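# Stack the matching sock pair, leave other socks apart

## Task

Identify which two of the four socks match and lay them flat on the table, stacked so that toe sits on toe, heel on heel and cuff on cuff. The remaining two socks must stay on the table, separate from the stacked pair and not paired with each other.

## Robot and tools

Robot: two arms, left_arm and right_arm. Each is bolted to a tilted plate, and both plates hang from one metal frame behind them. A 'too close' warning treats each plate and its half of the frame as part of the arm on it. Each arm ends in a two-finger gripper. The fingers point along the gripper's +z axis and spread apart along its y axis. end_effector_position is the spot between the pads, about 1 cm short of the fingertips.

Frames: the scene frame has its origin at table-top height, halfway between the nominal bases, with +z up, +x out over the table and left_arm on the +y side. Image left and right do not follow these names. Each arm's hand position, orientation, targets and wrist camera are expressed in that arm's own base frame. Calibrated bases in the scene frame: left_arm at (-0.045, +0.232, +0.091) m, quat_wxyz (+0.968, -0.241, +0.071, -0.018), with up in its frame (-0.128, -0.470, +0.873). right_arm at (-0.020, -0.246, +0.091) m, quat_wxyz (+0.968, +0.243, +0.066, +0.001), with up (-0.128, +0.470, +0.873). Fixed cameras and the table use the scene frame. Reported hand poses can be off by a few centimetres, more at long reach.

Row layout (used by every moving tool): one flat list of 16 numbers covering both arms, even if one arm is idle. First left_arm: x, y, z in metres, then qw, qx, qy, qz (w first), then opening. Then the same eight for right_arm. Position and quaternion are absolute targets in that arm's base frame, not offsets. Opening runs from -1 (closed) to +1 (fully open, 0.094 m). To keep an arm still, resend exactly the pose it last reported before it stopped, plus the opening it should keep; to keep an orientation, repeat the same quaternion rather than copying a drifted reading. Writing 0 as an opening is a real command, so resend the current value to leave a gripper alone.

execute_actions(actions, cameras): actions is a list of actions; each action is a list of up to 15 rows, one per 1/30 s step, and a short action holds its final row until 15 steps pass. A target more than 0.6 m from that gripper's current position along any of its own axes gets the action refused for both arms; if the first action fails this against the last reported state, the whole call is rejected. An empty actions list simply reports state and images. cameras picks images: omitted, null or ["all"] gives all; [] gives none; an unknown name invalidates the call.

move(target, speed, blend, opening_speed, blocking, cameras): drives each gripper in a straight line from its Hand target to the row in target, or through a list of up to 15 rows. No distance cap, no obstacle avoidance. speed is m/s, 0.002 to 2.9, default 0.25 (rotation up to twice that in rad/s), one value or one per target. blend (m) rounds corners at intermediate targets; 0 stops there. opening_speed (0.2 or more, per second on the -1..+1 scale) closes fingers gradually; use a low value on soft items. blocking=false returns early while the move continues; a new move replaces it. Faster motion means more lag, overshoot and harder contact; aiming past a contact presses harder. Do not route a path near an arm's own base; go around it. The result adds a 'move:' line: done, off_target, moving, held or fault, plus limits (paced = pose clipped, held = steps withheld). done means within 10 mm and 2 degrees; neither done nor off_target tells you about contact.

wait(seconds, cameras): seconds 0 to 10; arms hold their last command and a running move continues. stop(cameras): brakes a running move. zoom_image(camera, region): camera is cam_high, cam_left_wrist or cam_right_wrist; region [x0, y0, x1, y1] in image pixels, top-left origin, at most 504x504, from that camera's latest image. finished_scene(scene): ends the current scene, irreversibly; pass the current scene number. The goal must hold without the robot.

Reading results: Hand target is where each arm is being sent, possibly short of your command, so send the rest next time. Tool commands shows present gripper commands. grip_measured uses the opening scale and reads up to about 2.7 mm wide when empty; it tracks the command even when squeezing, so it does not reveal contact. grip_effort_nm is gripper motor effort (negative closes), not pad force. Joint torques carry offsets and noise; joints 1 to 3 wrap at ±28 N m. A Joint velocities line reading 'within noise' means still. The controller limits each step's orientation change to 40 degrees, and friction can leave a gripper a centimetre or more off in free air. Joint ranges (rad): waist -2.618 to 3.054, shoulder 0 to 3.142, elbow 0 to 3.142 (straight 2.901), wrist pitch -1.571 to 1.571, wrist yaw -1.571 to 1.571, wrist roll -2.094 to 2.094.

Cameras: cam_high, cam_left_wrist, cam_right_wrist, each 672x504. Wrist images may lag during motion; calibration is approximate.

Avoid: any sock leaving the table, dropping or releasing things while moving, slams and hard pushes, arms or grippers pressing on each other (including closing on the other gripper's fingers), and arm stops. Long stretched holds or pushing at unreachable poses heat motors: MOTOR HOT appears at 75 °C, at 90 °C the arm folds and idles, at 100 °C it goes limp.

Each tool is called after "Call:" as name(argument=value, ...), one argument or row to a line, values as JSON.

## Session

Call:
execute_actions(
  actions=[],
)

Scene clock: 0.00 s.
left_arm: end_effector_position=(+0.3342, +0.0763, +0.2753) grip_measured=+1.000 grip_effort_nm=n/a end_effector_quat_wxyz=(+0.550, +0.250, +0.660, +0.447) | right_arm: end_effector_position=(+0.4217, -0.1921, +0.3566) grip_measured=+1.000 grip_effort_nm=n/a end_effector_quat_wxyz=(+0.492, +0.362, +0.640, -0.466)
Joint positions: left_arm=[0.116 0.859 0.443 0.419 -0.204 1.046 0.094] | right_arm=[-0.063 1.683 1.467 -0.012 1.202 -0.03 0.094]
Joint velocities: within noise
Joint torques (N m): no reading
Heat: left arm: 34 °C; right arm: 31 °C.
Hand target: left_arm +0.3343, +0.0731, +0.2850; +0.561, +0.249, +0.651, +0.447 | right_arm +0.4215, -0.1892, +0.3595; +0.494, +0.362, +0.640, -0.464
Tool commands: left_gripper/opening=+1.0 right_gripper/opening=+1.0

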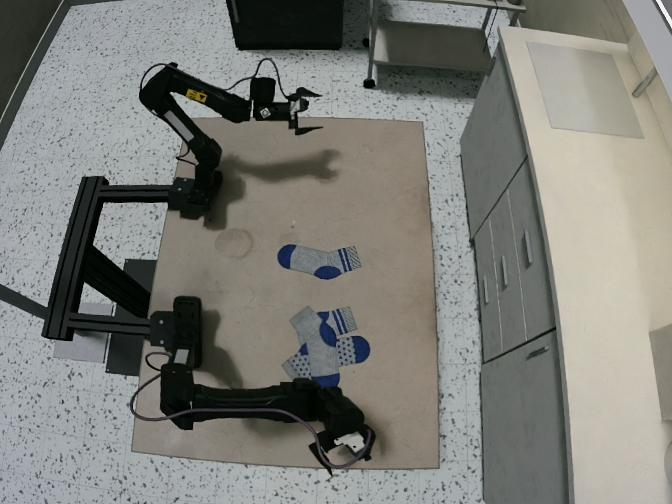

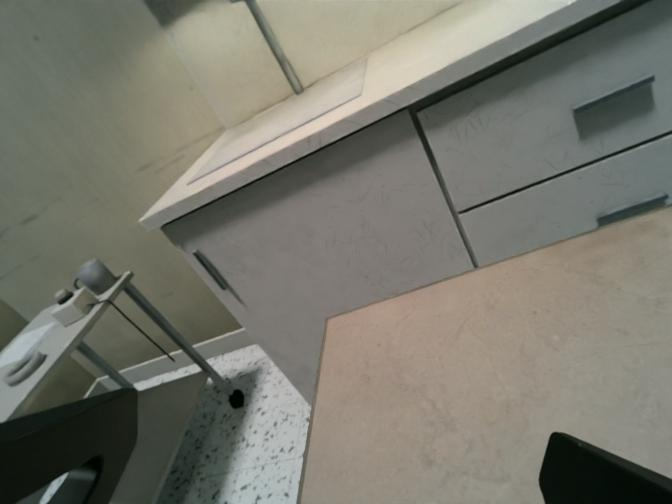

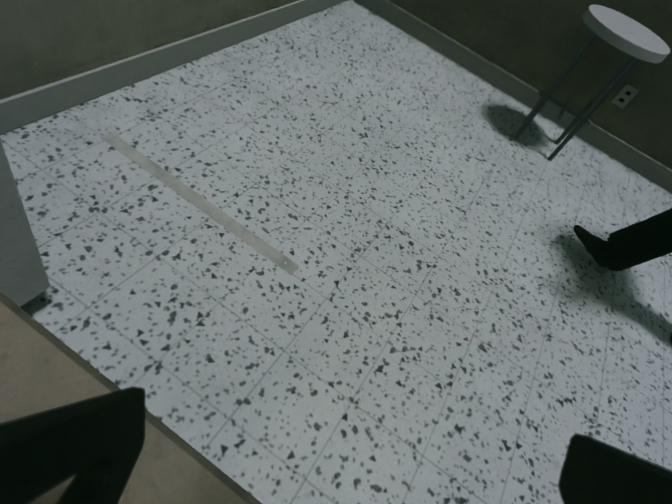

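Call:
zoom_image(
  camera="cam_high",
  region=[260, 220, 400, 400],
)

Call:
zoom_image(
  camera="cam_high",
  region=[270, 290, 390, 400],
)

Scaled by 2.800.

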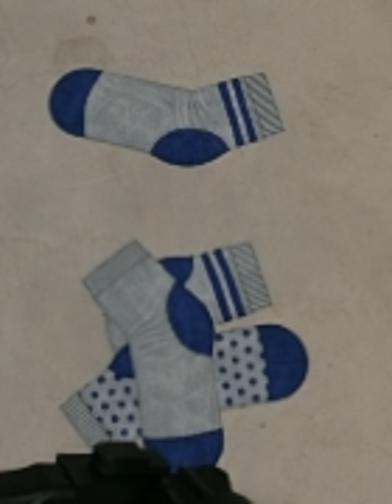

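Scaled by 4.200.

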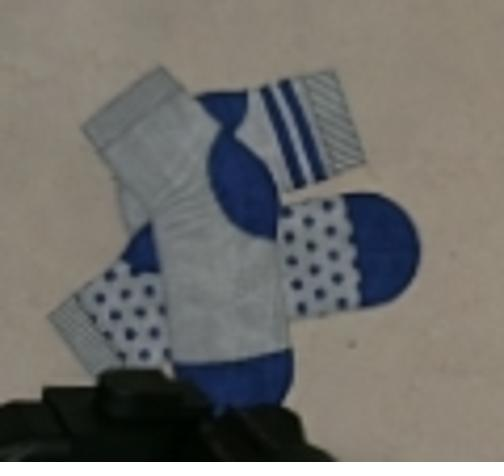

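Call:
move(
  target=[0.2632, 0.0298, 0.2368, 0.071, -0.018, 0.968, 0.241, 1.0, 0.2351, -0.0470, 0.2990, 0.066, 0.001, 0.968, -0.243, 1.0],
  speed=0.4,
)

Scene clock: 102.03 s.
left_arm: end_effector_position=(+0.2624, +0.0303, +0.2309) grip_measured=+1.000 grip_effort_nm=-0.027 end_effector_quat_wxyz=(+0.092, -0.006, +0.967, +0.239) | right_arm: end_effector_position=(+0.2401, -0.0505, +0.3041) grip_measured=+1.000 grip_effort_nm=-0.022 end_effector_quat_wxyz=(+0.204, -0.019, +0.951, -0.232)
Joint positions: left_arm=[-0.227 1.461 1.522 -1.556 -0.513 -0.219 0.094] | right_arm=[0.152 1.256 1.622 -1.554 0.511 0.009 0.094]
Joint torques (N m): left_arm=[-1.88 -3.28 7.57 0.25 0.05 -0.04] | right_arm=[2.47 -3.81 3.92 0.75 -0.12 -0.1]
Heat: left arm: 35 °C; right arm: 35 °C.
Hand target: left_arm +0.2633, +0.0301, +0.2362; +0.096, -0.011, +0.967, +0.236 | right_arm +0.2354, -0.0476, +0.2985; +0.192, -0.032, +0.954, -0.230
Off the commanded pose: left_arm 0.006 m, 3 deg | right_arm 0.008 m, 16 deg.
joint sent to its limit (left arm) — joint 4 (wrist pitch), lower limit. The joint targets are off in orientation, not in position.
joint sent to its limit (right arm) — joint 4 (wrist pitch), lower limit. The joint targets are off in orientation, not in position.
move: off_target (left_arm, right_arm)
camera_calibration:
cam_left_wrist: T_world_to_cam=[[0.171529, -0.883996, -0.434889, 0.0837142], [-0.982281, -0.187294, -0.0067212, 0.308266], [-0.0755105, 0.428336, -0.900459, 0.301402], [0, 0, 0, 1]] pos_world=[0.311204, 0.00263766, 0.309879]
cam_right_wrist: T_world_to_cam=[[0.0664679, -0.876427, 0.476925, -0.200968], [-0.990429, -0.115901, -0.0749527, 0.291685], [0.120966, -0.467378, -0.875743, 0.303518], [0, 0, 0, 1]] pos_world=[0.265536, -0.000469758, 0.383513]

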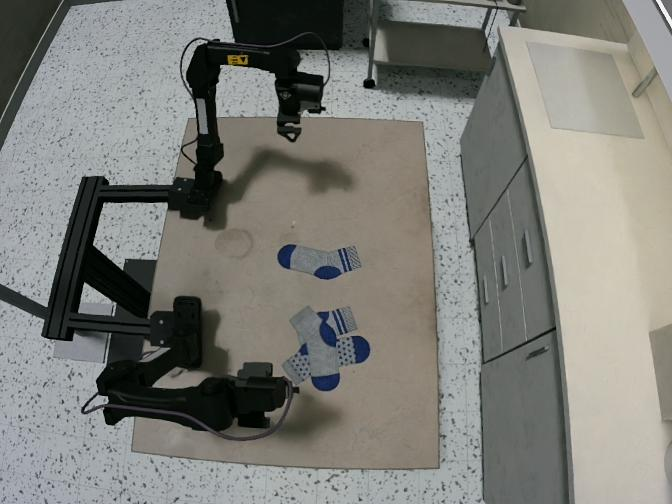

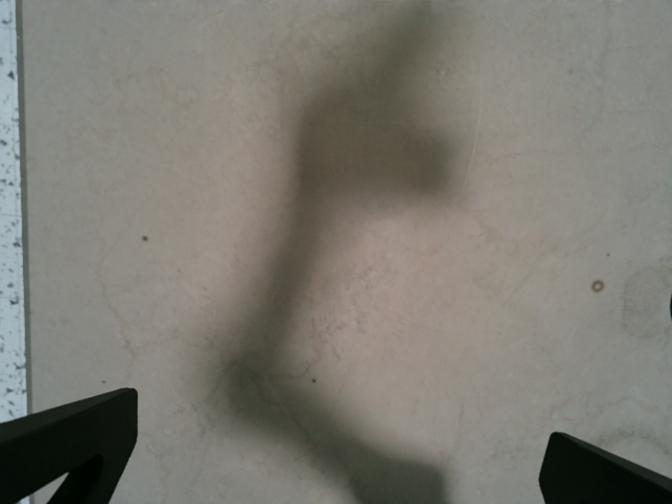

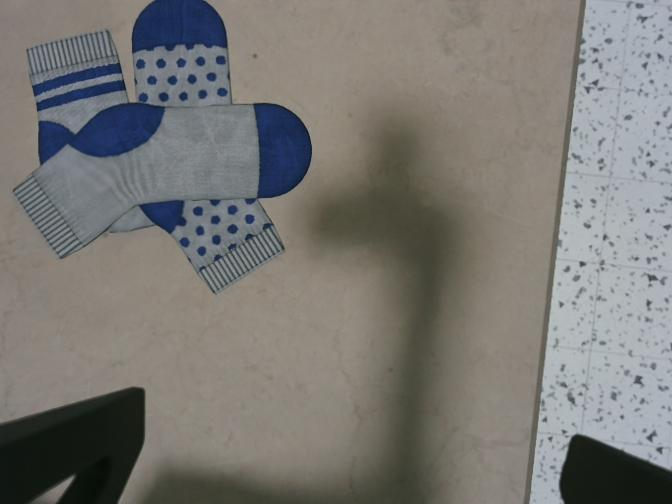

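Call:
zoom_image(
  camera="cam_right_wrist",
  region=[0, 0, 340, 300],
)

Call:
zoom_image(
  camera="cam_high",
  region=[260, 225, 400, 405],
)

Scaled by 1.482.

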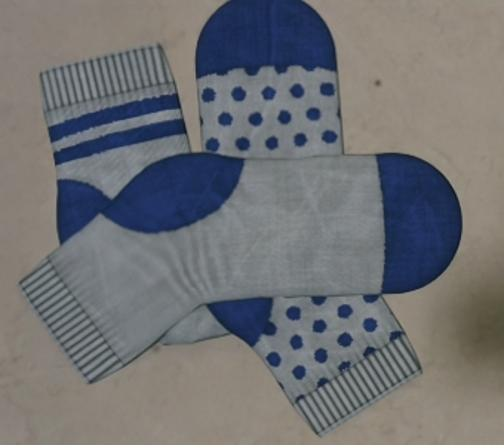

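Scaled by 2.800.

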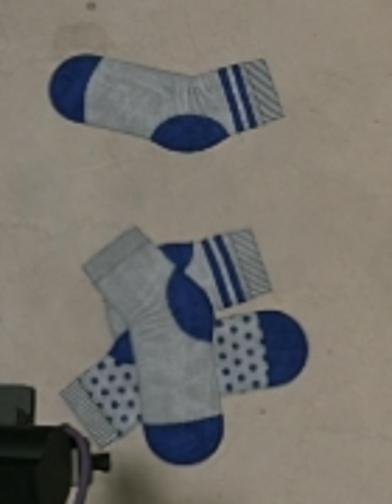

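Call:
move(
  target=[0.2624, 0.0303, 0.2309, 0.092, -0.006, 0.967, 0.239, 1.0, 0.3812, -0.0707, 0.1269, 0.2104, 0.6421, 0.7244, -0.1383, 1.0],
  speed=0.4,
  cameras=["cam_high", "cam_right_wrist"],
)

Scene clock: 138.63 s.
left_arm: end_effector_position=(+0.2621, +0.0303, +0.2308) grip_measured=+1.000 grip_effort_nm=-0.022 end_effector_quat_wxyz=(+0.091, -0.006, +0.967, +0.239) | right_arm: end_effector_position=(+0.3725, -0.0707, +0.1265) grip_measured=+1.000 grip_effort_nm=-0.027 end_effector_quat_wxyz=(+0.205, +0.637, +0.729, -0.145)
Joint positions: left_arm=[-0.227 1.461 1.522 -1.557 -0.512 -0.219 0.094] | right_arm=[0.036 1.852 1.532 -1.139 0.497 1.443 0.094]
Joint torques (N m): left_arm=[-2.1 -3.62 5.04 0.36 0.01 0.02] | right_arm=[4.29 -8.02 7.3 0.45 -0.02 0.08]
Heat: left arm: 36 °C; right arm: 33 °C.
Hand target: left_arm +0.2624, +0.0303, +0.2309; +0.092, -0.006, +0.967, +0.239 | right_arm +0.3810, -0.0706, +0.1270; +0.210, +0.642, +0.724, -0.138
Off the commanded pose: left_arm 0.000 m, 0 deg | right_arm 0.009 m, 1 deg.
move: done
camera_calibration:
cam_right_wrist: T_world_to_cam=[[-0.964152, -0.265257, -0.0069847, 0.345581], [-0.257275, 0.940936, -0.220113, 0.227208], [0.0649586, -0.210425, -0.975449, 0.174066], [0, 0, 0, 1]] pos_world=[0.380341, -0.0854924, 0.222218]
Images, in order (width x height): cam_high 672x504, cam_right_wrist 672x504.

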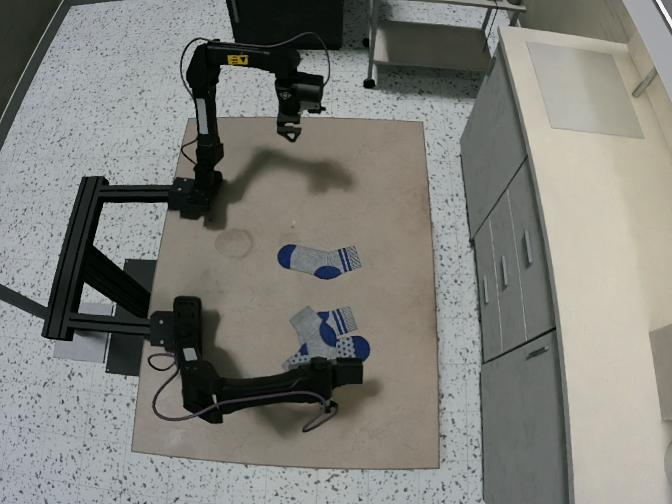

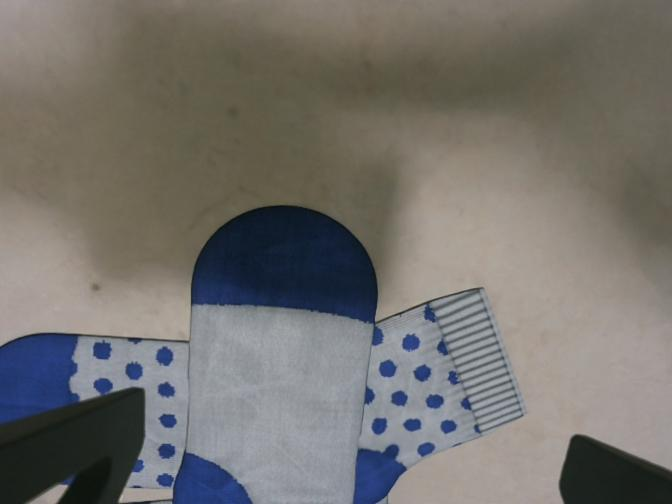

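Call:
move(
  target=[
    [0.2624, 0.0303, 0.2309, 0.092, -0.006, 0.967, 0.239, 1.0, 0.4076, -0.0627, 0.1267, 0.2104, 0.6421, 0.7244, -0.1383, 1.0],
    [0.2624, 0.0303, 0.2309, 0.092, -0.006, 0.967, 0.239, 1.0, 0.4192, -0.1055, 0.0473, 0.2104, 0.6421, 0.7244, -0.1383, 1.0],
  ],
  speed=0.15,
  cameras=["cam_right_wrist"],
)

Scene clock: 165.83 s.
left_arm: end_effector_position=(+0.2621, +0.0303, +0.2308) grip_measured=+1.000 grip_effort_nm=-0.007 end_effector_quat_wxyz=(+0.091, -0.006, +0.967, +0.239) | right_arm: end_effector_position=(+0.4208, -0.1062, +0.0581) grip_measured=+1.000 grip_effort_nm=-0.027 end_effector_quat_wxyz=(+0.218, +0.646, +0.719, -0.133)
Joint positions: left_arm=[-0.227 1.461 1.522 -1.557 -0.512 -0.219 0.094] | right_arm=[-0.057 2.047 1.521 -0.853 0.483 1.359 0.094]
Joint torques (N m): left_arm=[-2.04 -3.78 4.96 0.36 0.02 0] | right_arm=[5.03 -9.76 4.08 0.53 -0.03 -0.07]
Heat: left arm: 35 °C; right arm: 34 °C.
Hand target: left_arm +0.2624, +0.0303, +0.2309; +0.092, -0.006, +0.967, +0.239 | right_arm +0.4189, -0.1055, +0.0475; +0.210, +0.642, +0.724, -0.138
Off the commanded pose: left_arm 0.000 m, 0 deg | right_arm 0.011 m, 1 deg.
move: off_target (right_arm)
camera_calibration:
cam_right_wrist: T_world_to_cam=[[-0.967592, -0.248295, -0.0459961, 0.387701], [-0.231784, 0.945567, -0.228426, 0.248143], [0.100209, -0.210362, -0.972474, 0.0817258], [0, 0, 0, 1]] pos_world=[0.424462, -0.12118, 0.153991]
Images, in order (width x height): cam_right_wrist 672x504.

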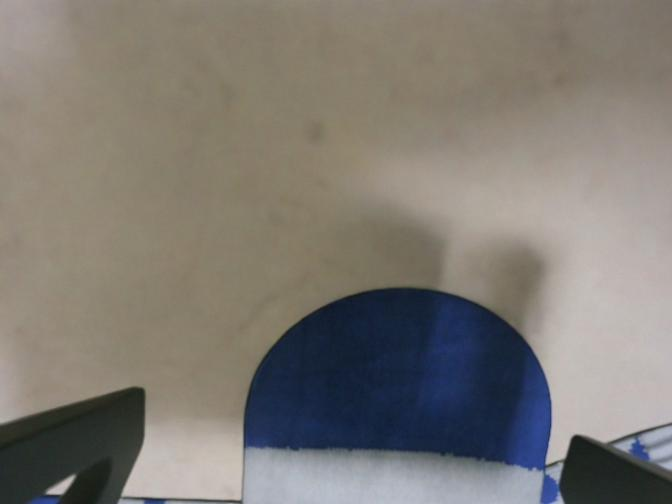

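Call:
move(
  target=[
    [0.2624, 0.0303, 0.2309, 0.092, -0.006, 0.967, 0.239, 1.0, 0.4062, -0.1090, 0.0424, 0.2104, 0.6421, 0.7244, -0.1383, 1.0],
    [0.2624, 0.0303, 0.2309, 0.092, -0.006, 0.967, 0.239, 1.0, 0.4085, -0.1172, 0.0257, 0.2104, 0.6421, 0.7244, -0.1383, 1.0],
  ],
  speed=0.06,
  cameras=["cam_right_wrist"],
)

Scene clock: 179.90 s.
left_arm: end_effector_position=(+0.2621, +0.0303, +0.2308) grip_measured=+1.000 grip_effort_nm=-0.017 end_effector_quat_wxyz=(+0.091, -0.006, +0.967, +0.239) | right_arm: end_effector_position=(+0.4127, -0.1111, +0.0352) grip_measured=+1.000 grip_effort_nm=-0.027 end_effector_quat_wxyz=(+0.214, +0.640, +0.726, -0.134)
Joint positions: left_arm=[-0.227 1.461 1.522 -1.557 -0.512 -0.219 0.094] | right_arm=[-0.073 2.047 1.426 -0.754 0.475 1.324 0.094]
Joint torques (N m): left_arm=[-2 -3.64 4.9 0.36 0.03 -0.02] | right_arm=[3.69 -10.28 3.04 0.72 0 -0.07]
Heat: left arm: 35 °C; right arm: 35 °C.
Hand target: left_arm +0.2624, +0.0303, +0.2309; +0.092, -0.006, +0.967, +0.239 | right_arm +0.4082, -0.1171, +0.0259; +0.210, +0.642, +0.724, -0.138
Off the commanded pose: left_arm 0.000 m, 0 deg | right_arm 0.012 m, 1 deg.
move: off_target (right_arm)
camera_calibration:
cam_right_wrist: T_world_to_cam=[[-0.963818, -0.264087, -0.0362452, 0.373916], [-0.249787, 0.94225, -0.223097, 0.252546], [0.0930689, -0.205971, -0.974122, 0.0627343], [0, 0, 0, 1]] pos_world=[0.417631, -0.126293, 0.131006]
Images, in order (width x height): cam_right_wrist 672x504.

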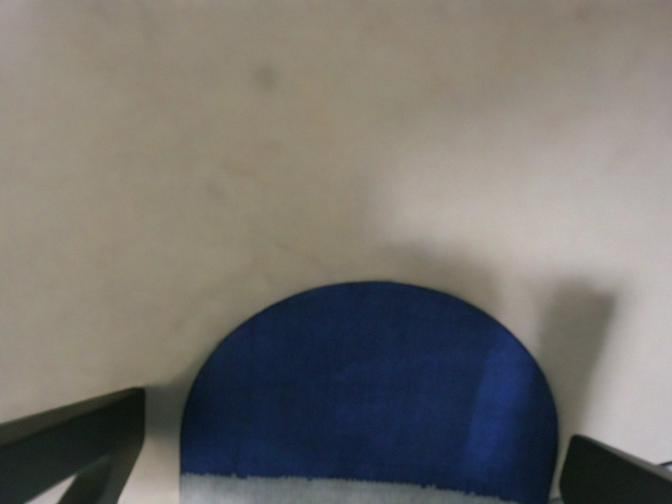

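Call:
move(
  target=[0.2624, 0.0303, 0.2309, 0.092, -0.006, 0.967, 0.239, 1.0, 0.4085, -0.1210, 0.0187, 0.2104, 0.6421, 0.7244, -0.1383, 1.0],
  speed=0.04,
  cameras=["cam_right_wrist"],
)

Scene clock: 185.70 s.
left_arm: end_effector_position=(+0.2621, +0.0303, +0.2308) grip_measured=+1.000 grip_effort_nm=-0.017 end_effector_quat_wxyz=(+0.091, -0.006, +0.967, +0.239) | right_arm: end_effector_position=(+0.4128, -0.1117, +0.0346) grip_measured=+1.000 grip_effort_nm=-0.027 end_effector_quat_wxyz=(+0.216, +0.637, +0.728, -0.133)
Joint positions: left_arm=[-0.227 1.461 1.522 -1.557 -0.512 -0.219 0.094] | right_arm=[-0.075 2.044 1.418 -0.741 0.473 1.314 0.094]
Joint torques (N m): left_arm=[-2.02 -3.77 4.89 0.35 -0.02 0.02] | right_arm=[3.1 -9.21 2.61 0.92 -0.01 -0.08]
Heat: left arm: 35 °C; right arm: 36 °C.
Hand target: left_arm +0.2624, +0.0303, +0.2309; +0.092, -0.006, +0.967, +0.239 | right_arm +0.4078, -0.1206, +0.0193; +0.210, +0.642, +0.724, -0.138
Off the commanded pose: left_arm 0.000 m, 0 deg | right_arm 0.019 m, 1 deg.
move: off_target (right_arm)
camera_calibration:
cam_right_wrist: T_world_to_cam=[[-0.961905, -0.270606, -0.0388884, 0.372465], [-0.255509, 0.940457, -0.224177, 0.255186], [0.0972364, -0.2057, -0.973772, 0.0602925], [0, 0, 0, 1]] pos_world=[0.417616, -0.126799, 0.130403]
Images, in order (width x height): cam_right_wrist 672x504.

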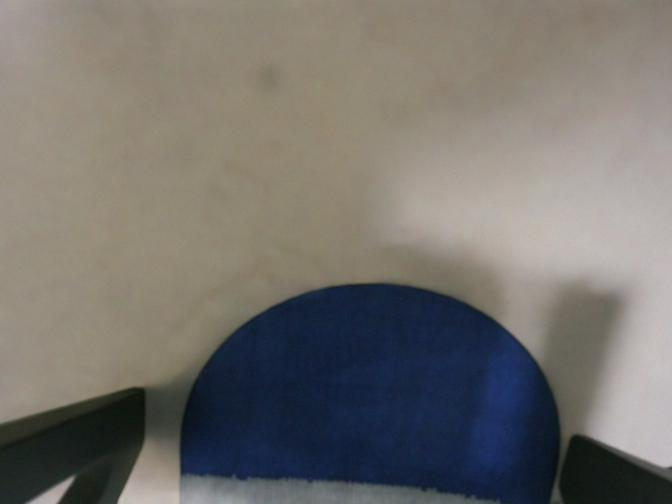

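Call:
move(
  target=[0.2624, 0.0303, 0.2309, 0.092, -0.006, 0.967, 0.239, 1.0, 0.4085, -0.1210, 0.0187, 0.2104, 0.6421, 0.7244, -0.1383, -1.0],
  speed=0.04,
  opening_speed=1.0,
  cameras=["cam_right_wrist"],
)

Scene clock: 192.67 s.
left_arm: end_effector_position=(+0.2621, +0.0303, +0.2308) grip_measured=+1.000 grip_effort_nm=-0.012 end_effector_quat_wxyz=(+0.091, -0.006, +0.967, +0.239) | right_arm: end_effector_position=(+0.4163, -0.1117, +0.0348) grip_measured=-0.897 grip_effort_nm=-1.038 end_effector_quat_wxyz=(+0.221, +0.638, +0.726, -0.127)
Joint positions: left_arm=[-0.227 1.461 1.522 -1.557 -0.512 -0.219 0.094] | right_arm=[-0.077 2.044 1.417 -0.725 0.469 1.313 0.005]
Joint torques (N m): left_arm=[-2.03 -3.62 5.04 0.37 -0.02 0] | right_arm=[3.21 -9.24 2.67 0.76 0.03 -0.07]
Heat: left arm: 35 °C; right arm: 35 °C.
Hand target: left_arm +0.2624, +0.0303, +0.2309; +0.092, -0.006, +0.967, +0.239 | right_arm +0.4079, -0.1206, +0.0192; +0.210, +0.642, +0.724, -0.138
Off the commanded pose: left_arm 0.000 m, 0 deg | right_arm 0.020 m, 2 deg.
move: off_target (right_arm)
camera_calibration:
cam_right_wrist: T_world_to_cam=[[-0.960999, -0.271146, -0.0544182, 0.375865], [-0.252703, 0.940893, -0.225526, 0.255193], [0.112352, -0.202978, -0.972716, 0.0541675], [0, 0, 0, 1]] pos_world=[0.419608, -0.1272, 0.130696]
Images, in order (width x height): cam_right_wrist 672x504.

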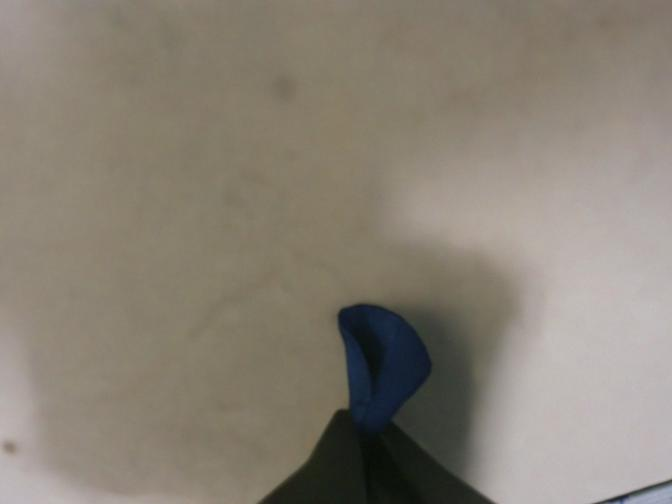

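Call:
move(
  target=[
    [0.2624, 0.0303, 0.2309, 0.092, -0.006, 0.967, 0.239, 1.0, 0.3752, 0.0406, 0.3180, 0.2104, 0.6421, 0.7244, -0.1383, -1.0],
    [0.2624, 0.0303, 0.2309, 0.092, -0.006, 0.967, 0.239, 1.0, 0.2482, -0.0716, 0.3600, 0.2104, 0.6421, 0.7244, -0.1383, -1.0],
  ],
  speed=[0.15, 0.25],
  cameras=["cam_high", "cam_right_wrist"],
)

Scene clock: 215.57 s.
left_arm: end_effector_position=(+0.2621, +0.0303, +0.2308) grip_measured=+1.000 grip_effort_nm=-0.022 end_effector_quat_wxyz=(+0.091, -0.006, +0.967, +0.239) | right_arm: end_effector_position=(+0.2508, -0.0720, +0.3669) grip_measured=-0.899 grip_effort_nm=-1.048 end_effector_quat_wxyz=(+0.370, +0.589, +0.718, -0.019)
Joint positions: left_arm=[-0.227 1.461 1.522 -1.557 -0.512 -0.219 0.094] | right_arm=[0.06 1.292 1.86 -1.554 0.515 1.276 0.005]
Joint torques (N m): left_arm=[-2.06 -3.63 4.9 0.31 -0.01 -0.05] | right_arm=[1.37 -3.69 3.74 0.98 -0.05 -0.11]
Heat: left arm: 35 °C; right arm: 34 °C.
Hand target: left_arm +0.2624, +0.0303, +0.2309; +0.092, -0.006, +0.967, +0.239 | right_arm +0.2483, -0.0720, +0.3596; +0.358, +0.585, +0.727, -0.030
Off the commanded pose: left_arm 0.000 m, 0 deg | right_arm 0.007 m, 24 deg.
joint sent to its limit (right arm) — joint 4 (wrist pitch), lower limit. The joint targets are off in orientation, not in position.
move: off_target (right_arm)
camera_calibration:
cam_right_wrist: T_world_to_cam=[[-0.838331, -0.416927, -0.351245, 0.313338], [-0.282806, 0.883415, -0.373628, 0.308518], [0.466071, -0.21389, -0.858504, 0.272456], [0, 0, 0, 1]] pos_world=[0.222948, -0.083635, 0.459234]
Images, in order (width x height): cam_high 672x504, cam_right_wrist 672x504.

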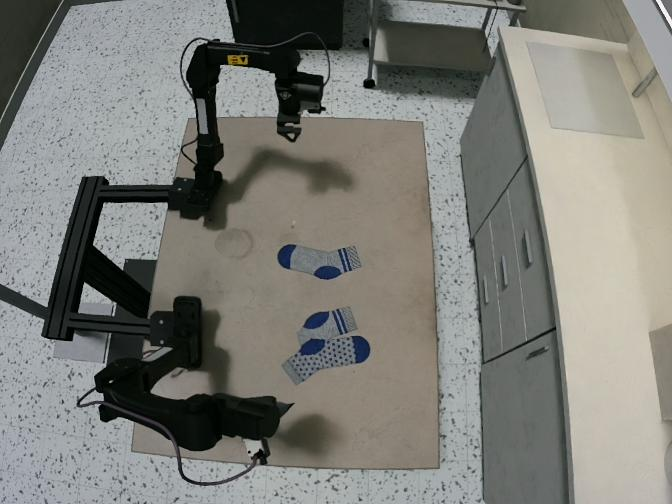

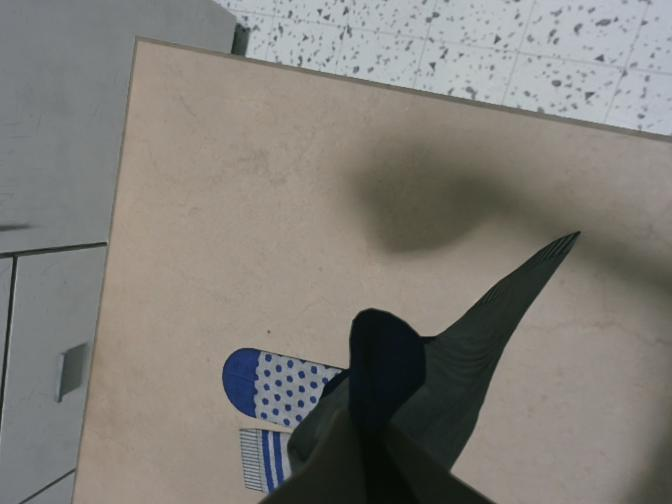

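Call:
move(
  target=[
    [0.2624, 0.0303, 0.2309, 0.092, -0.006, 0.967, 0.239, 1.0, 0.2683, -0.1090, 0.2914, 0.2104, 0.6421, 0.7244, -0.1383, -1.0],
    [0.2624, 0.0303, 0.2309, 0.092, -0.006, 0.967, 0.239, 1.0, 0.3712, -0.1201, 0.2780, 0.2104, 0.6421, 0.7244, -0.1383, -1.0],
    [0.2624, 0.0303, 0.2309, 0.092, -0.006, 0.967, 0.239, 1.0, 0.4693, -0.1503, 0.2285, 0.2104, 0.6421, 0.7244, -0.1383, -1.0],
    [0.2624, 0.0303, 0.2309, 0.092, -0.006, 0.967, 0.239, 1.0, 0.5291, -0.1865, 0.1650, 0.2104, 0.6421, 0.7244, -0.1383, -1.0],
    [0.2624, 0.0303, 0.2309, 0.092, -0.006, 0.967, 0.239, 1.0, 0.5553, -0.2094, 0.1239, 0.2104, 0.6421, 0.7244, -0.1383, -1.0],
  ],
  speed=[0.15, 0.15, 0.15, 0.15, 0.1],
  blend=0.03,
  cameras=["cam_high", "cam_right_wrist"],
)

Scene clock: 226.40 s.
left_arm: end_effector_position=(+0.2621, +0.0303, +0.2308) grip_measured=+1.000 grip_effort_nm=-0.012 end_effector_quat_wxyz=(+0.091, -0.006, +0.967, +0.239) | right_arm: end_effector_position=(+0.5481, -0.2077, +0.1282) grip_measured=-0.899 grip_effort_nm=-1.048 end_effector_quat_wxyz=(+0.276, +0.622, +0.724, -0.111)
Joint positions: left_arm=[-0.227 1.461 1.522 -1.557 -0.512 -0.219 0.094] | right_arm=[-0.233 2.669 2.836 -1.316 0.446 1.091 0.005]
Joint torques (N m): left_arm=[-2.03 -3.73 4.96 0.38 0.02 0.01] | right_arm=[6.23 -13.5 7.99 0.81 -0.04 -0.08]
Heat: left arm: 35 °C; right arm: 34 °C.
Hand target: left_arm +0.2624, +0.0303, +0.2309; +0.092, -0.006, +0.967, +0.239 | right_arm +0.5543, -0.2092, +0.1237; +0.282, +0.620, +0.724, -0.108
Off the commanded pose: left_arm 0.000 m, 0 deg | right_arm 0.009 m, 8 deg.
elbow stopped short (right arm): the move would have taken joint 3 (elbow) straighter than the controller allows.
move: off_target (right_arm); blend cut to 0.0269 m at target 4
camera_calibration:
cam_right_wrist: T_world_to_cam=[[-0.940044, -0.315288, -0.13004, 0.470606], [-0.265162, 0.91545, -0.302722, 0.411298], [0.21449, -0.250091, -0.944166, 0.0412956], [0, 0, 0, 1]] pos_world=[0.542594, -0.217818, 0.224697]
Images, in order (width x height): cam_high 672x504, cam_right_wrist 672x504.

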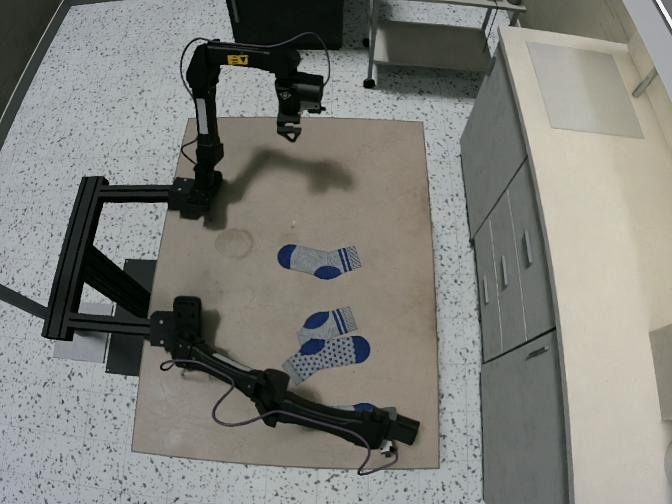

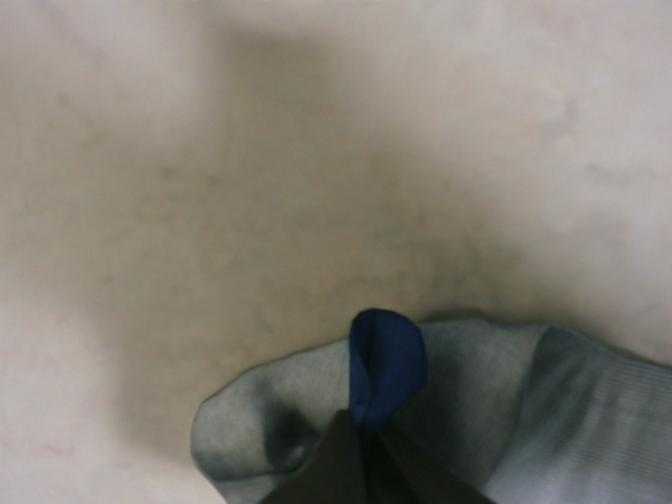

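Call:
move(
  target=[
    [0.2624, 0.0303, 0.2309, 0.092, -0.006, 0.967, 0.239, 1.0, 0.5367, -0.2147, 0.1126, 0.2104, 0.6421, 0.7244, -0.1383, -1.0],
    [0.2624, 0.0303, 0.2309, 0.092, -0.006, 0.967, 0.239, 1.0, 0.5367, -0.2147, 0.1126, 0.2104, 0.6421, 0.7244, -0.1383, 0.4],
  ],
  speed=0.1,
  opening_speed=1.5,
  cameras=["cam_right_wrist"],
)

Scene clock: 233.23 s.
left_arm: end_effector_position=(+0.2621, +0.0303, +0.2308) grip_measured=+1.000 grip_effort_nm=-0.022 end_effector_quat_wxyz=(+0.091, -0.006, +0.967, +0.239) | right_arm: end_effector_position=(+0.5370, -0.2136, +0.1244) grip_measured=+0.398 grip_effort_nm=0.090 end_effector_quat_wxyz=(+0.258, +0.628, +0.724, -0.120)
Joint positions: left_arm=[-0.227 1.461 1.522 -1.557 -0.512 -0.219 0.094] | right_arm=[-0.248 2.669 2.836 -1.355 0.441 1.094 0.066]
Joint torques (N m): left_arm=[-2.06 -3.7 5.03 0.34 0.01 -0.03] | right_arm=[6 -12.81 7.94 0.36 -0.03 0.09]
Heat: left arm: 35 °C; right arm: 36 °C.
Hand target: left_arm +0.2624, +0.0303, +0.2309; +0.092, -0.006, +0.967, +0.239 | right_arm +0.5358, -0.2145, +0.1124; +0.247, +0.631, +0.725, -0.123
Off the commanded pose: left_arm 0.000 m, 0 deg | right_arm 0.012 m, 6 deg.
elbow stopped short (right arm): the move would have taken joint 3 (elbow) straighter than the controller allows.
move: off_target (right_arm); target 2's new opening was sent with right_arm's hand 0.012 m and 6 deg from that target
camera_calibration:
cam_right_wrist: T_world_to_cam=[[-0.949212, -0.298114, -0.100619, 0.462753], [-0.260391, 0.923819, -0.280634, 0.408994], [0.176615, -0.240181, -0.954526, 0.0623529], [0, 0, 0, 1]] pos_world=[0.534736, -0.224907, 0.220857]
Images, in order (width x height): cam_right_wrist 672x504.

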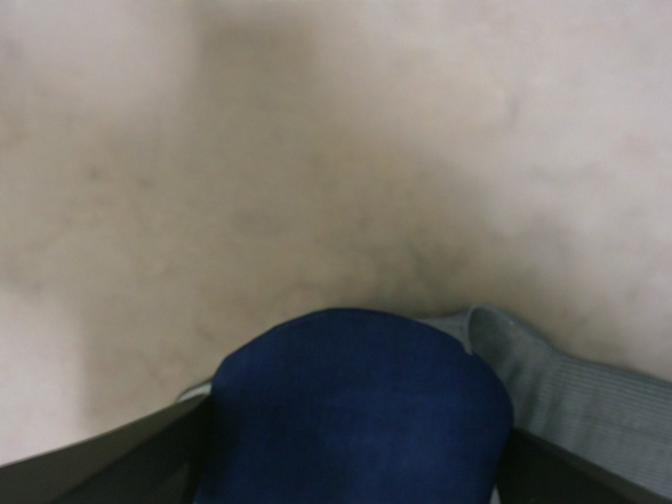

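Call:
move(
  target=[
    [0.2624, 0.0303, 0.2309, 0.092, -0.006, 0.967, 0.239, 1.0, 0.5367, -0.2147, 0.1126, 0.2104, 0.6421, 0.7244, -0.1383, 0.8],
    [0.2624, 0.0303, 0.2309, 0.092, -0.006, 0.967, 0.239, 1.0, 0.5230, -0.1580, 0.2300, 0.2104, 0.6421, 0.7244, -0.1383, 0.8],
    [0.2624, 0.0303, 0.2309, 0.092, -0.006, 0.967, 0.239, 1.0, 0.4795, 0.0387, 0.1052, 0.0532, -0.0496, 0.9667, -0.2461, 1.0],
  ],
  speed=[0.1, 0.15, 0.35],
  cameras=["cam_high", "cam_right_wrist"],
)

Scene clock: 259.30 s.
left_arm: end_effector_position=(+0.2621, +0.0303, +0.2308) grip_measured=+1.000 grip_effort_nm=-0.017 end_effector_quat_wxyz=(+0.091, -0.006, +0.967, +0.239) | right_arm: end_effector_position=(+0.4784, +0.0324, +0.0911) grip_measured=+0.998 grip_effort_nm=0.085 end_effector_quat_wxyz=(+0.033, -0.043, +0.967, -0.247)
Joint positions: left_arm=[-0.227 1.461 1.522 -1.557 -0.512 -0.219 0.094] | right_arm=[0.245 2.501 2.424 -1.531 0.502 0.166 0.094]
Joint torques (N m): left_arm=[-2.14 -3.64 5.05 0.34 -0.02 0.01] | right_arm=[7.9 -16.77 4.03 0.48 0.07 -0.08]
Heat: left arm: 35 °C; right arm: 40 °C.
Hand target: left_arm +0.2624, +0.0303, +0.2309; +0.092, -0.006, +0.967, +0.239 | right_arm +0.4793, +0.0386, +0.1051; +0.052, -0.049, +0.967, -0.246
Off the commanded pose: left_arm 0.000 m, 0 deg | right_arm 0.015 m, 2 deg.
elbow stopped short (right arm): the move would have taken joint 3 (elbow) straighter than the controller allows.
move: off_target (right_arm); target 3's new opening was sent with right_arm's hand 0.015 m and 2 deg from that target
camera_calibration:
cam_right_wrist: T_world_to_cam=[[0.193842, -0.864446, 0.463852, -0.102782], [-0.960872, -0.0719325, 0.267489, 0.474546], [-0.197864, -0.497553, -0.844566, 0.277489], [0, 0, 0, 1]] pos_world=[0.530806, 0.0833512, 0.155097]
Images, in order (width x height): cam_high 672x504, cam_right_wrist 672x504.

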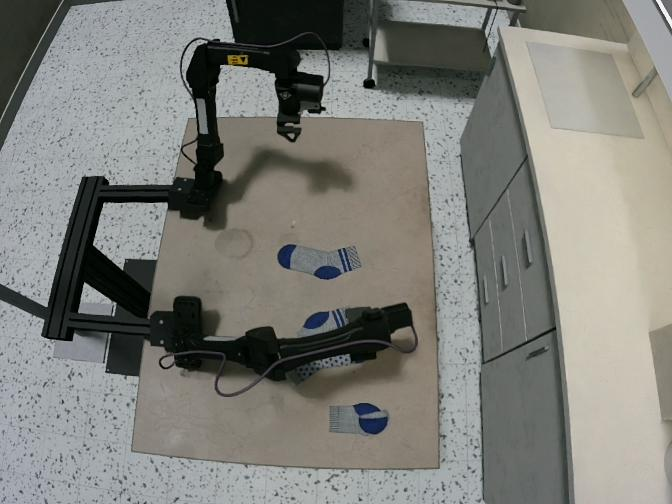

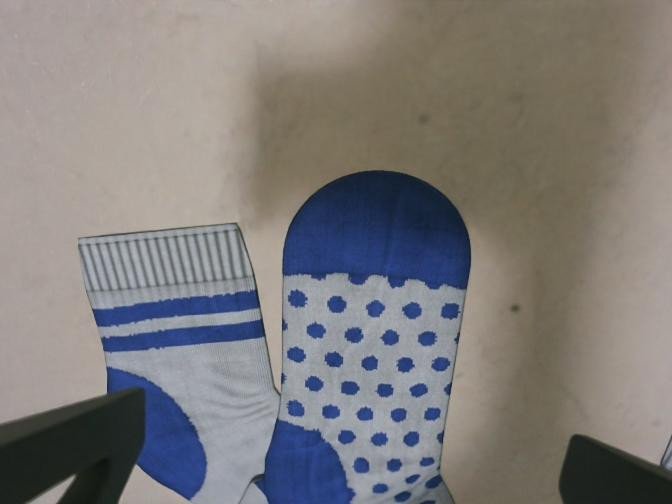

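Call:
move(
  target=[
    [0.2624, 0.0303, 0.2309, 0.092, -0.006, 0.967, 0.239, 1.0, 0.5031, -0.0063, 0.0411, 0.0532, -0.0496, 0.9667, -0.2461, 1.0],
    [0.2624, 0.0303, 0.2309, 0.092, -0.006, 0.967, 0.239, 1.0, 0.5075, -0.0227, 0.0105, 0.0532, -0.0496, 0.9667, -0.2461, 1.0],
  ],
  speed=[0.15, 0.06],
  cameras=["cam_right_wrist"],
)

Scene clock: 277.67 s.
left_arm: end_effector_position=(+0.2621, +0.0303, +0.2308) grip_measured=+1.000 grip_effort_nm=-0.017 end_effector_quat_wxyz=(+0.091, -0.006, +0.967, +0.239) | right_arm: end_effector_position=(+0.5100, -0.0226, +0.0248) grip_measured=+0.998 grip_effort_nm=0.090 end_effector_quat_wxyz=(+0.064, -0.043, +0.966, -0.245)
Joint positions: left_arm=[-0.227 1.461 1.522 -1.557 -0.512 -0.219 0.094] | right_arm=[0.123 2.494 2.143 -1.121 0.503 0.009 0.094]
Joint torques (N m): left_arm=[-1.95 -3.52 4.92 0.36 -0.01 -0.01] | right_arm=[6.78 -12.12 4.12 0.59 0.01 -0.11]
Heat: left arm: 35 °C; right arm: 44 °C.
Hand target: left_arm +0.2624, +0.0303, +0.2309; +0.092, -0.006, +0.967, +0.239 | right_arm +0.5072, -0.0228, +0.0108; +0.053, -0.049, +0.967, -0.246
Off the commanded pose: left_arm 0.000 m, 0 deg | right_arm 0.015 m, 1 deg.
move: off_target (right_arm)
camera_calibration:
cam_right_wrist: T_world_to_cam=[[0.178237, -0.864612, 0.469764, -0.117838], [-0.974103, -0.0875422, 0.208469, 0.526597], [-0.13912, -0.494755, -0.857824, 0.170793], [0, 0, 0, 1]] pos_world=[0.557723, 0.0287161, 0.0920873]
Images, in order (width x height): cam_right_wrist 672x504.

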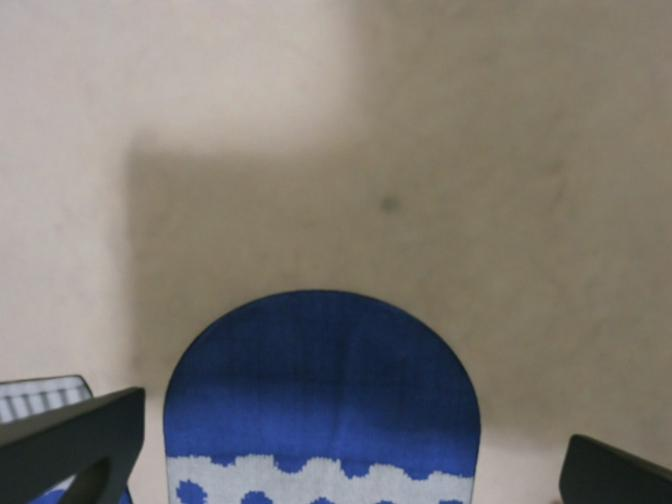

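Call:
move(
  target=[
    [0.2624, 0.0303, 0.2309, 0.092, -0.006, 0.967, 0.239, 1.0, 0.5073, -0.0200, -0.0019, 0.0532, -0.0496, 0.9667, -0.2461, 1.0],
    [0.2624, 0.0303, 0.2309, 0.092, -0.006, 0.967, 0.239, 1.0, 0.5105, -0.0318, -0.0237, 0.0532, -0.0496, 0.9667, -0.2461, 1.0],
  ],
  speed=[0.1, 0.05],
  cameras=["cam_right_wrist"],
)

Scene clock: 286.17 s.
left_arm: end_effector_position=(+0.2621, +0.0303, +0.2308) grip_measured=+1.000 grip_effort_nm=-0.012 end_effector_quat_wxyz=(+0.091, -0.006, +0.967, +0.239) | right_arm: end_effector_position=(+0.5117, -0.0242, +0.0052) grip_measured=+0.998 grip_effort_nm=0.085 end_effector_quat_wxyz=(+0.067, -0.046, +0.966, -0.247)
Joint positions: left_arm=[-0.227 1.461 1.522 -1.557 -0.512 -0.219 0.094] | right_arm=[0.121 2.507 2.087 -1.042 0.507 -0.002 0.094]
Joint torques (N m): left_arm=[-2.15 -3.69 4.98 0.39 -0.01 -0.02] | right_arm=[5.52 -10.32 3.18 1.03 -0.07 -0.16]
Heat: left arm: 35 °C; right arm: 42 °C.
Hand target: left_arm +0.2624, +0.0303, +0.2309; +0.092, -0.006, +0.967, +0.239 | right_arm +0.5088, -0.0315, -0.0227; +0.053, -0.049, +0.967, -0.246
Off the commanded pose: left_arm 0.000 m, 0 deg | right_arm 0.030 m, 2 deg.
move: off_target (right_arm)
camera_calibration:
cam_right_wrist: T_world_to_cam=[[0.18263, -0.861025, 0.474639, -0.112496], [-0.974341, -0.0939061, 0.204551, 0.532166], [-0.131552, -0.499818, -0.856082, 0.149447], [0, 0, 0, 1]] pos_world=[0.558717, 0.027808, 0.0724784]
Images, in order (width x height): cam_right_wrist 672x504.

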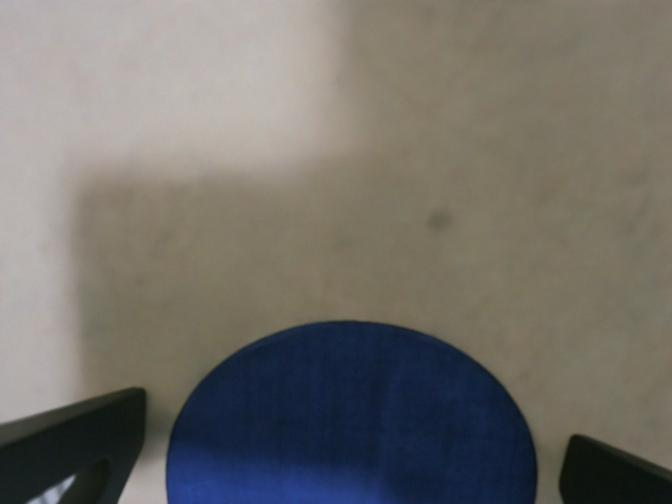

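Call:
move(
  target=[0.2624, 0.0303, 0.2309, 0.092, -0.006, 0.967, 0.239, 1.0, 0.5105, -0.0308, -0.0207, 0.0532, -0.0496, 0.9667, -0.2461, -1.0],
  speed=0.04,
  opening_speed=1.2,
  cameras=["cam_right_wrist"],
)

Scene clock: 291.67 s.
left_arm: end_effector_position=(+0.2621, +0.0303, +0.2308) grip_measured=+1.000 grip_effort_nm=-0.022 end_effector_quat_wxyz=(+0.091, -0.006, +0.967, +0.239) | right_arm: end_effector_position=(+0.5160, -0.0248, +0.0057) grip_measured=-0.914 grip_effort_nm=-1.048 end_effector_quat_wxyz=(+0.076, -0.047, +0.964, -0.250)
Joint positions: left_arm=[-0.227 1.461 1.522 -1.557 -0.512 -0.219 0.094] | right_arm=[0.121 2.507 2.084 -1.02 0.515 -0.01 0.004]
Joint torques (N m): left_arm=[-2.09 -3.64 5 0.36 -0.05 0.02] | right_arm=[5.7 -10.44 4.04 0.67 -0.13 -0.07]
Heat: left arm: 35 °C; right arm: 41 °C.
Hand target: left_arm +0.2624, +0.0303, +0.2309; +0.092, -0.006, +0.967, +0.239 | right_arm +0.5094, -0.0306, -0.0199; +0.053, -0.049, +0.967, -0.246
Off the commanded pose: left_arm 0.000 m, 0 deg | right_arm 0.028 m, 3 deg.
move: off_target (right_arm)
camera_calibration:
cam_right_wrist: T_world_to_cam=[[0.179764, -0.856849, 0.483212, -0.112638], [-0.977067, -0.0985334, 0.188763, 0.537689], [-0.114129, -0.506063, -0.854912, 0.140966], [0, 0, 0, 1]] pos_world=[0.561695, 0.0278046, 0.0734459]
Images, in order (width x height): cam_right_wrist 672x504.

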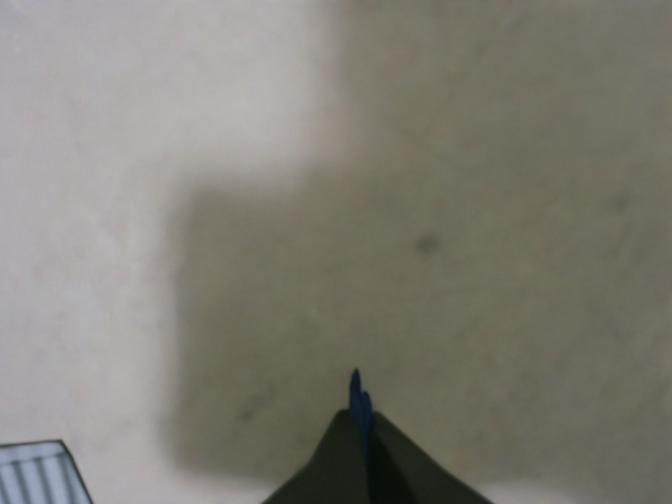

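Call:
move(
  target=[
    [0.2624, 0.0303, 0.2309, 0.092, -0.006, 0.967, 0.239, 1.0, 0.4777, 0.0302, 0.1210, 0.0532, -0.0496, 0.9667, -0.2461, -1.0],
    [0.2624, 0.0303, 0.2309, 0.092, -0.006, 0.967, 0.239, 1.0, 0.3655, 0.0722, 0.2767, 0.0532, -0.0496, 0.9667, -0.2461, -1.0],
    [0.2624, 0.0303, 0.2309, 0.092, -0.006, 0.967, 0.239, 1.0, 0.2623, -0.0367, 0.3203, 0.0532, -0.0496, 0.9667, -0.2461, -1.0],
  ],
  speed=[0.12, 0.15, 0.2],
  blend=0.03,
  cameras=["cam_high", "cam_right_wrist"],
)

Scene clock: 314.20 s.
left_arm: end_effector_position=(+0.2621, +0.0303, +0.2308) grip_measured=+1.000 grip_effort_nm=-0.017 end_effector_quat_wxyz=(+0.091, -0.006, +0.967, +0.239) | right_arm: end_effector_position=(+0.2657, -0.0376, +0.3259) grip_measured=-0.914 grip_effort_nm=-1.048 end_effector_quat_wxyz=(+0.219, -0.079, +0.941, -0.244)
Joint positions: left_arm=[-0.227 1.461 1.522 -1.557 -0.512 -0.219 0.094] | right_arm=[0.197 1.342 1.758 -1.557 0.529 -0.089 0.004]
Joint torques (N m): left_arm=[-1.98 -3.75 5.04 0.38 -0.01 -0.02] | right_arm=[1.95 -3.84 3.85 0.9 -0.09 -0.07]
Heat: left arm: 35 °C; right arm: 40 °C.
Hand target: left_arm +0.2624, +0.0303, +0.2309; +0.092, -0.006, +0.967, +0.239 | right_arm +0.2625, -0.0371, +0.3198; +0.206, -0.088, +0.944, -0.243
Off the commanded pose: left_arm 0.000 m, 0 deg | right_arm 0.007 m, 20 deg.
joint sent to its limit (right arm) — joint 4 (wrist pitch), lower limit. The joint targets are off in orientation, not in position.
move: off_target (right_arm)
camera_calibration:
cam_right_wrist: T_world_to_cam=[[0.163532, -0.837736, 0.521014, -0.240585], [-0.96958, -0.233979, -0.071888, 0.309237], [0.18213, -0.493409, -0.850515, 0.299966], [0, 0, 0, 1]] pos_world=[0.284541, 0.0188139, 0.402704]
Images, in order (width x height): cam_high 672x504, cam_right_wrist 672x504.

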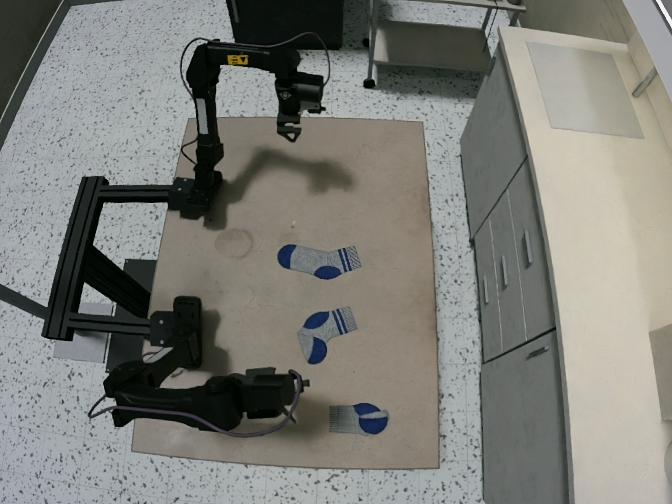

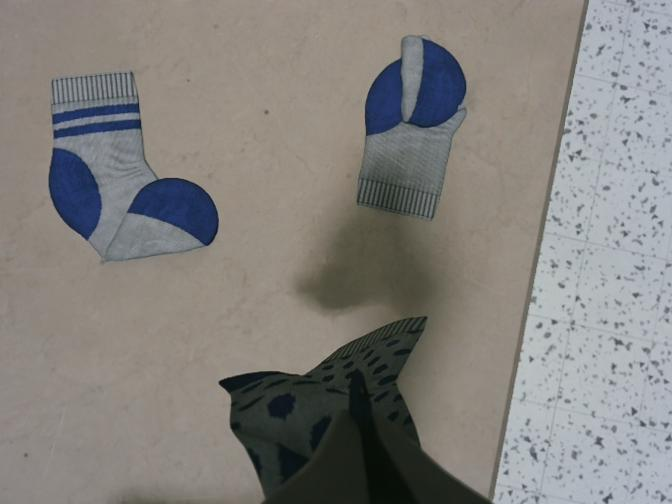

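Call:
move(
  target=[
    [0.2624, 0.0303, 0.2309, 0.092, -0.006, 0.967, 0.239, 1.0, 0.2828, -0.0652, 0.2470, 0.0532, -0.0496, 0.9667, -0.2461, -1.0],
    [0.2624, 0.0303, 0.2309, 0.092, -0.006, 0.967, 0.239, 1.0, 0.2063, -0.1082, 0.2247, 0.0532, -0.0496, 0.9667, -0.2461, -1.0],
    [0.2624, 0.0303, 0.2309, 0.092, -0.006, 0.967, 0.239, 1.0, 0.1347, -0.1744, 0.1697, 0.0532, -0.0496, 0.9667, -0.2461, -1.0],
    [0.2624, 0.0303, 0.2309, 0.092, -0.006, 0.967, 0.239, 1.0, 0.0946, -0.2312, 0.1029, 0.0532, -0.0496, 0.9667, -0.2461, -1.0],
    [0.2624, 0.0303, 0.2309, 0.092, -0.006, 0.967, 0.239, 1.0, 0.0834, -0.2502, 0.0771, 0.0532, -0.0496, 0.9667, -0.2461, -1.0],
  ],
  speed=[0.12, 0.15, 0.15, 0.12, 0.08],
  blend=0.02,
  cameras=["cam_high", "cam_right_wrist"],
)

Scene clock: 383.23 s.
left_arm: end_effector_position=(+0.2621, +0.0303, +0.2308) grip_measured=+1.000 grip_effort_nm=-0.017 end_effector_quat_wxyz=(+0.091, -0.006, +0.967, +0.239) | right_arm: end_effector_position=(+0.0835, -0.2523, +0.0850) grip_measured=-0.914 grip_effort_nm=-1.053 end_effector_quat_wxyz=(+0.052, -0.046, +0.964, -0.255)
Joint positions: left_arm=[-0.227 1.461 1.522 -1.557 -0.512 -0.219 0.094] | right_arm=[-1.221 1.074 0.631 -0.603 0.051 -1.33 0.004]
Joint torques (N m): left_arm=[-2.09 -3.66 4.98 0.33 0 -0.01] | right_arm=[-0.35 -4.37 3.75 0.6 -0.11 -0.1]
Heat: left arm: 35 °C; right arm: 34 °C.
Hand target: left_arm +0.2624, +0.0303, +0.2309; +0.092, -0.006, +0.967, +0.239 | right_arm +0.0833, -0.2500, +0.0773; +0.053, -0.049, +0.967, -0.246
Off the commanded pose: left_arm 0.000 m, 0 deg | right_arm 0.008 m, 1 deg.
move: done; blend cut to 0.017 m at target 4
camera_calibration:
cam_right_wrist: T_world_to_cam=[[0.189807, -0.85375, 0.484854, -0.26828], [-0.968662, -0.0822555, 0.234366, 0.0771392], [-0.160208, -0.514144, -0.842608, 0.0450177], [0, 0, 0, 1]] pos_world=[0.132856, -0.199554, 0.14993]
Images, in order (width x height): cam_high 672x504, cam_right_wrist 672x504.

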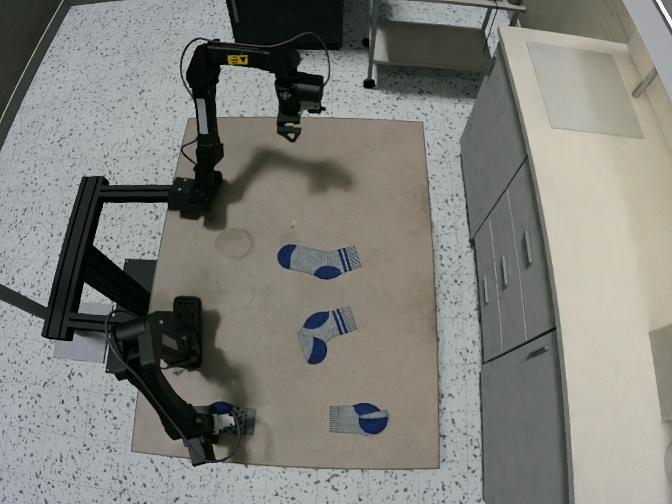

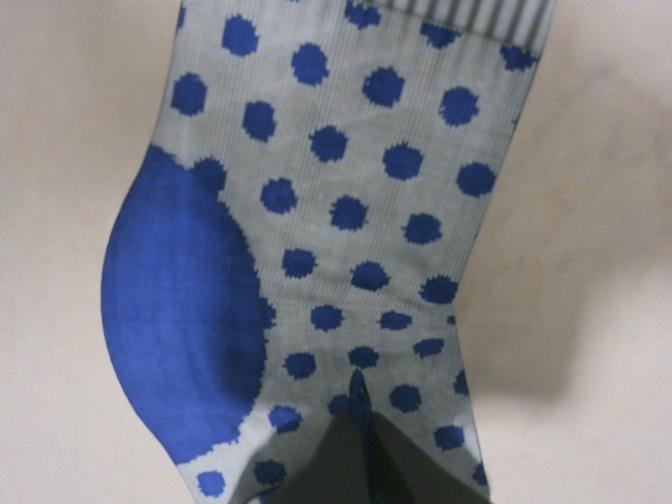

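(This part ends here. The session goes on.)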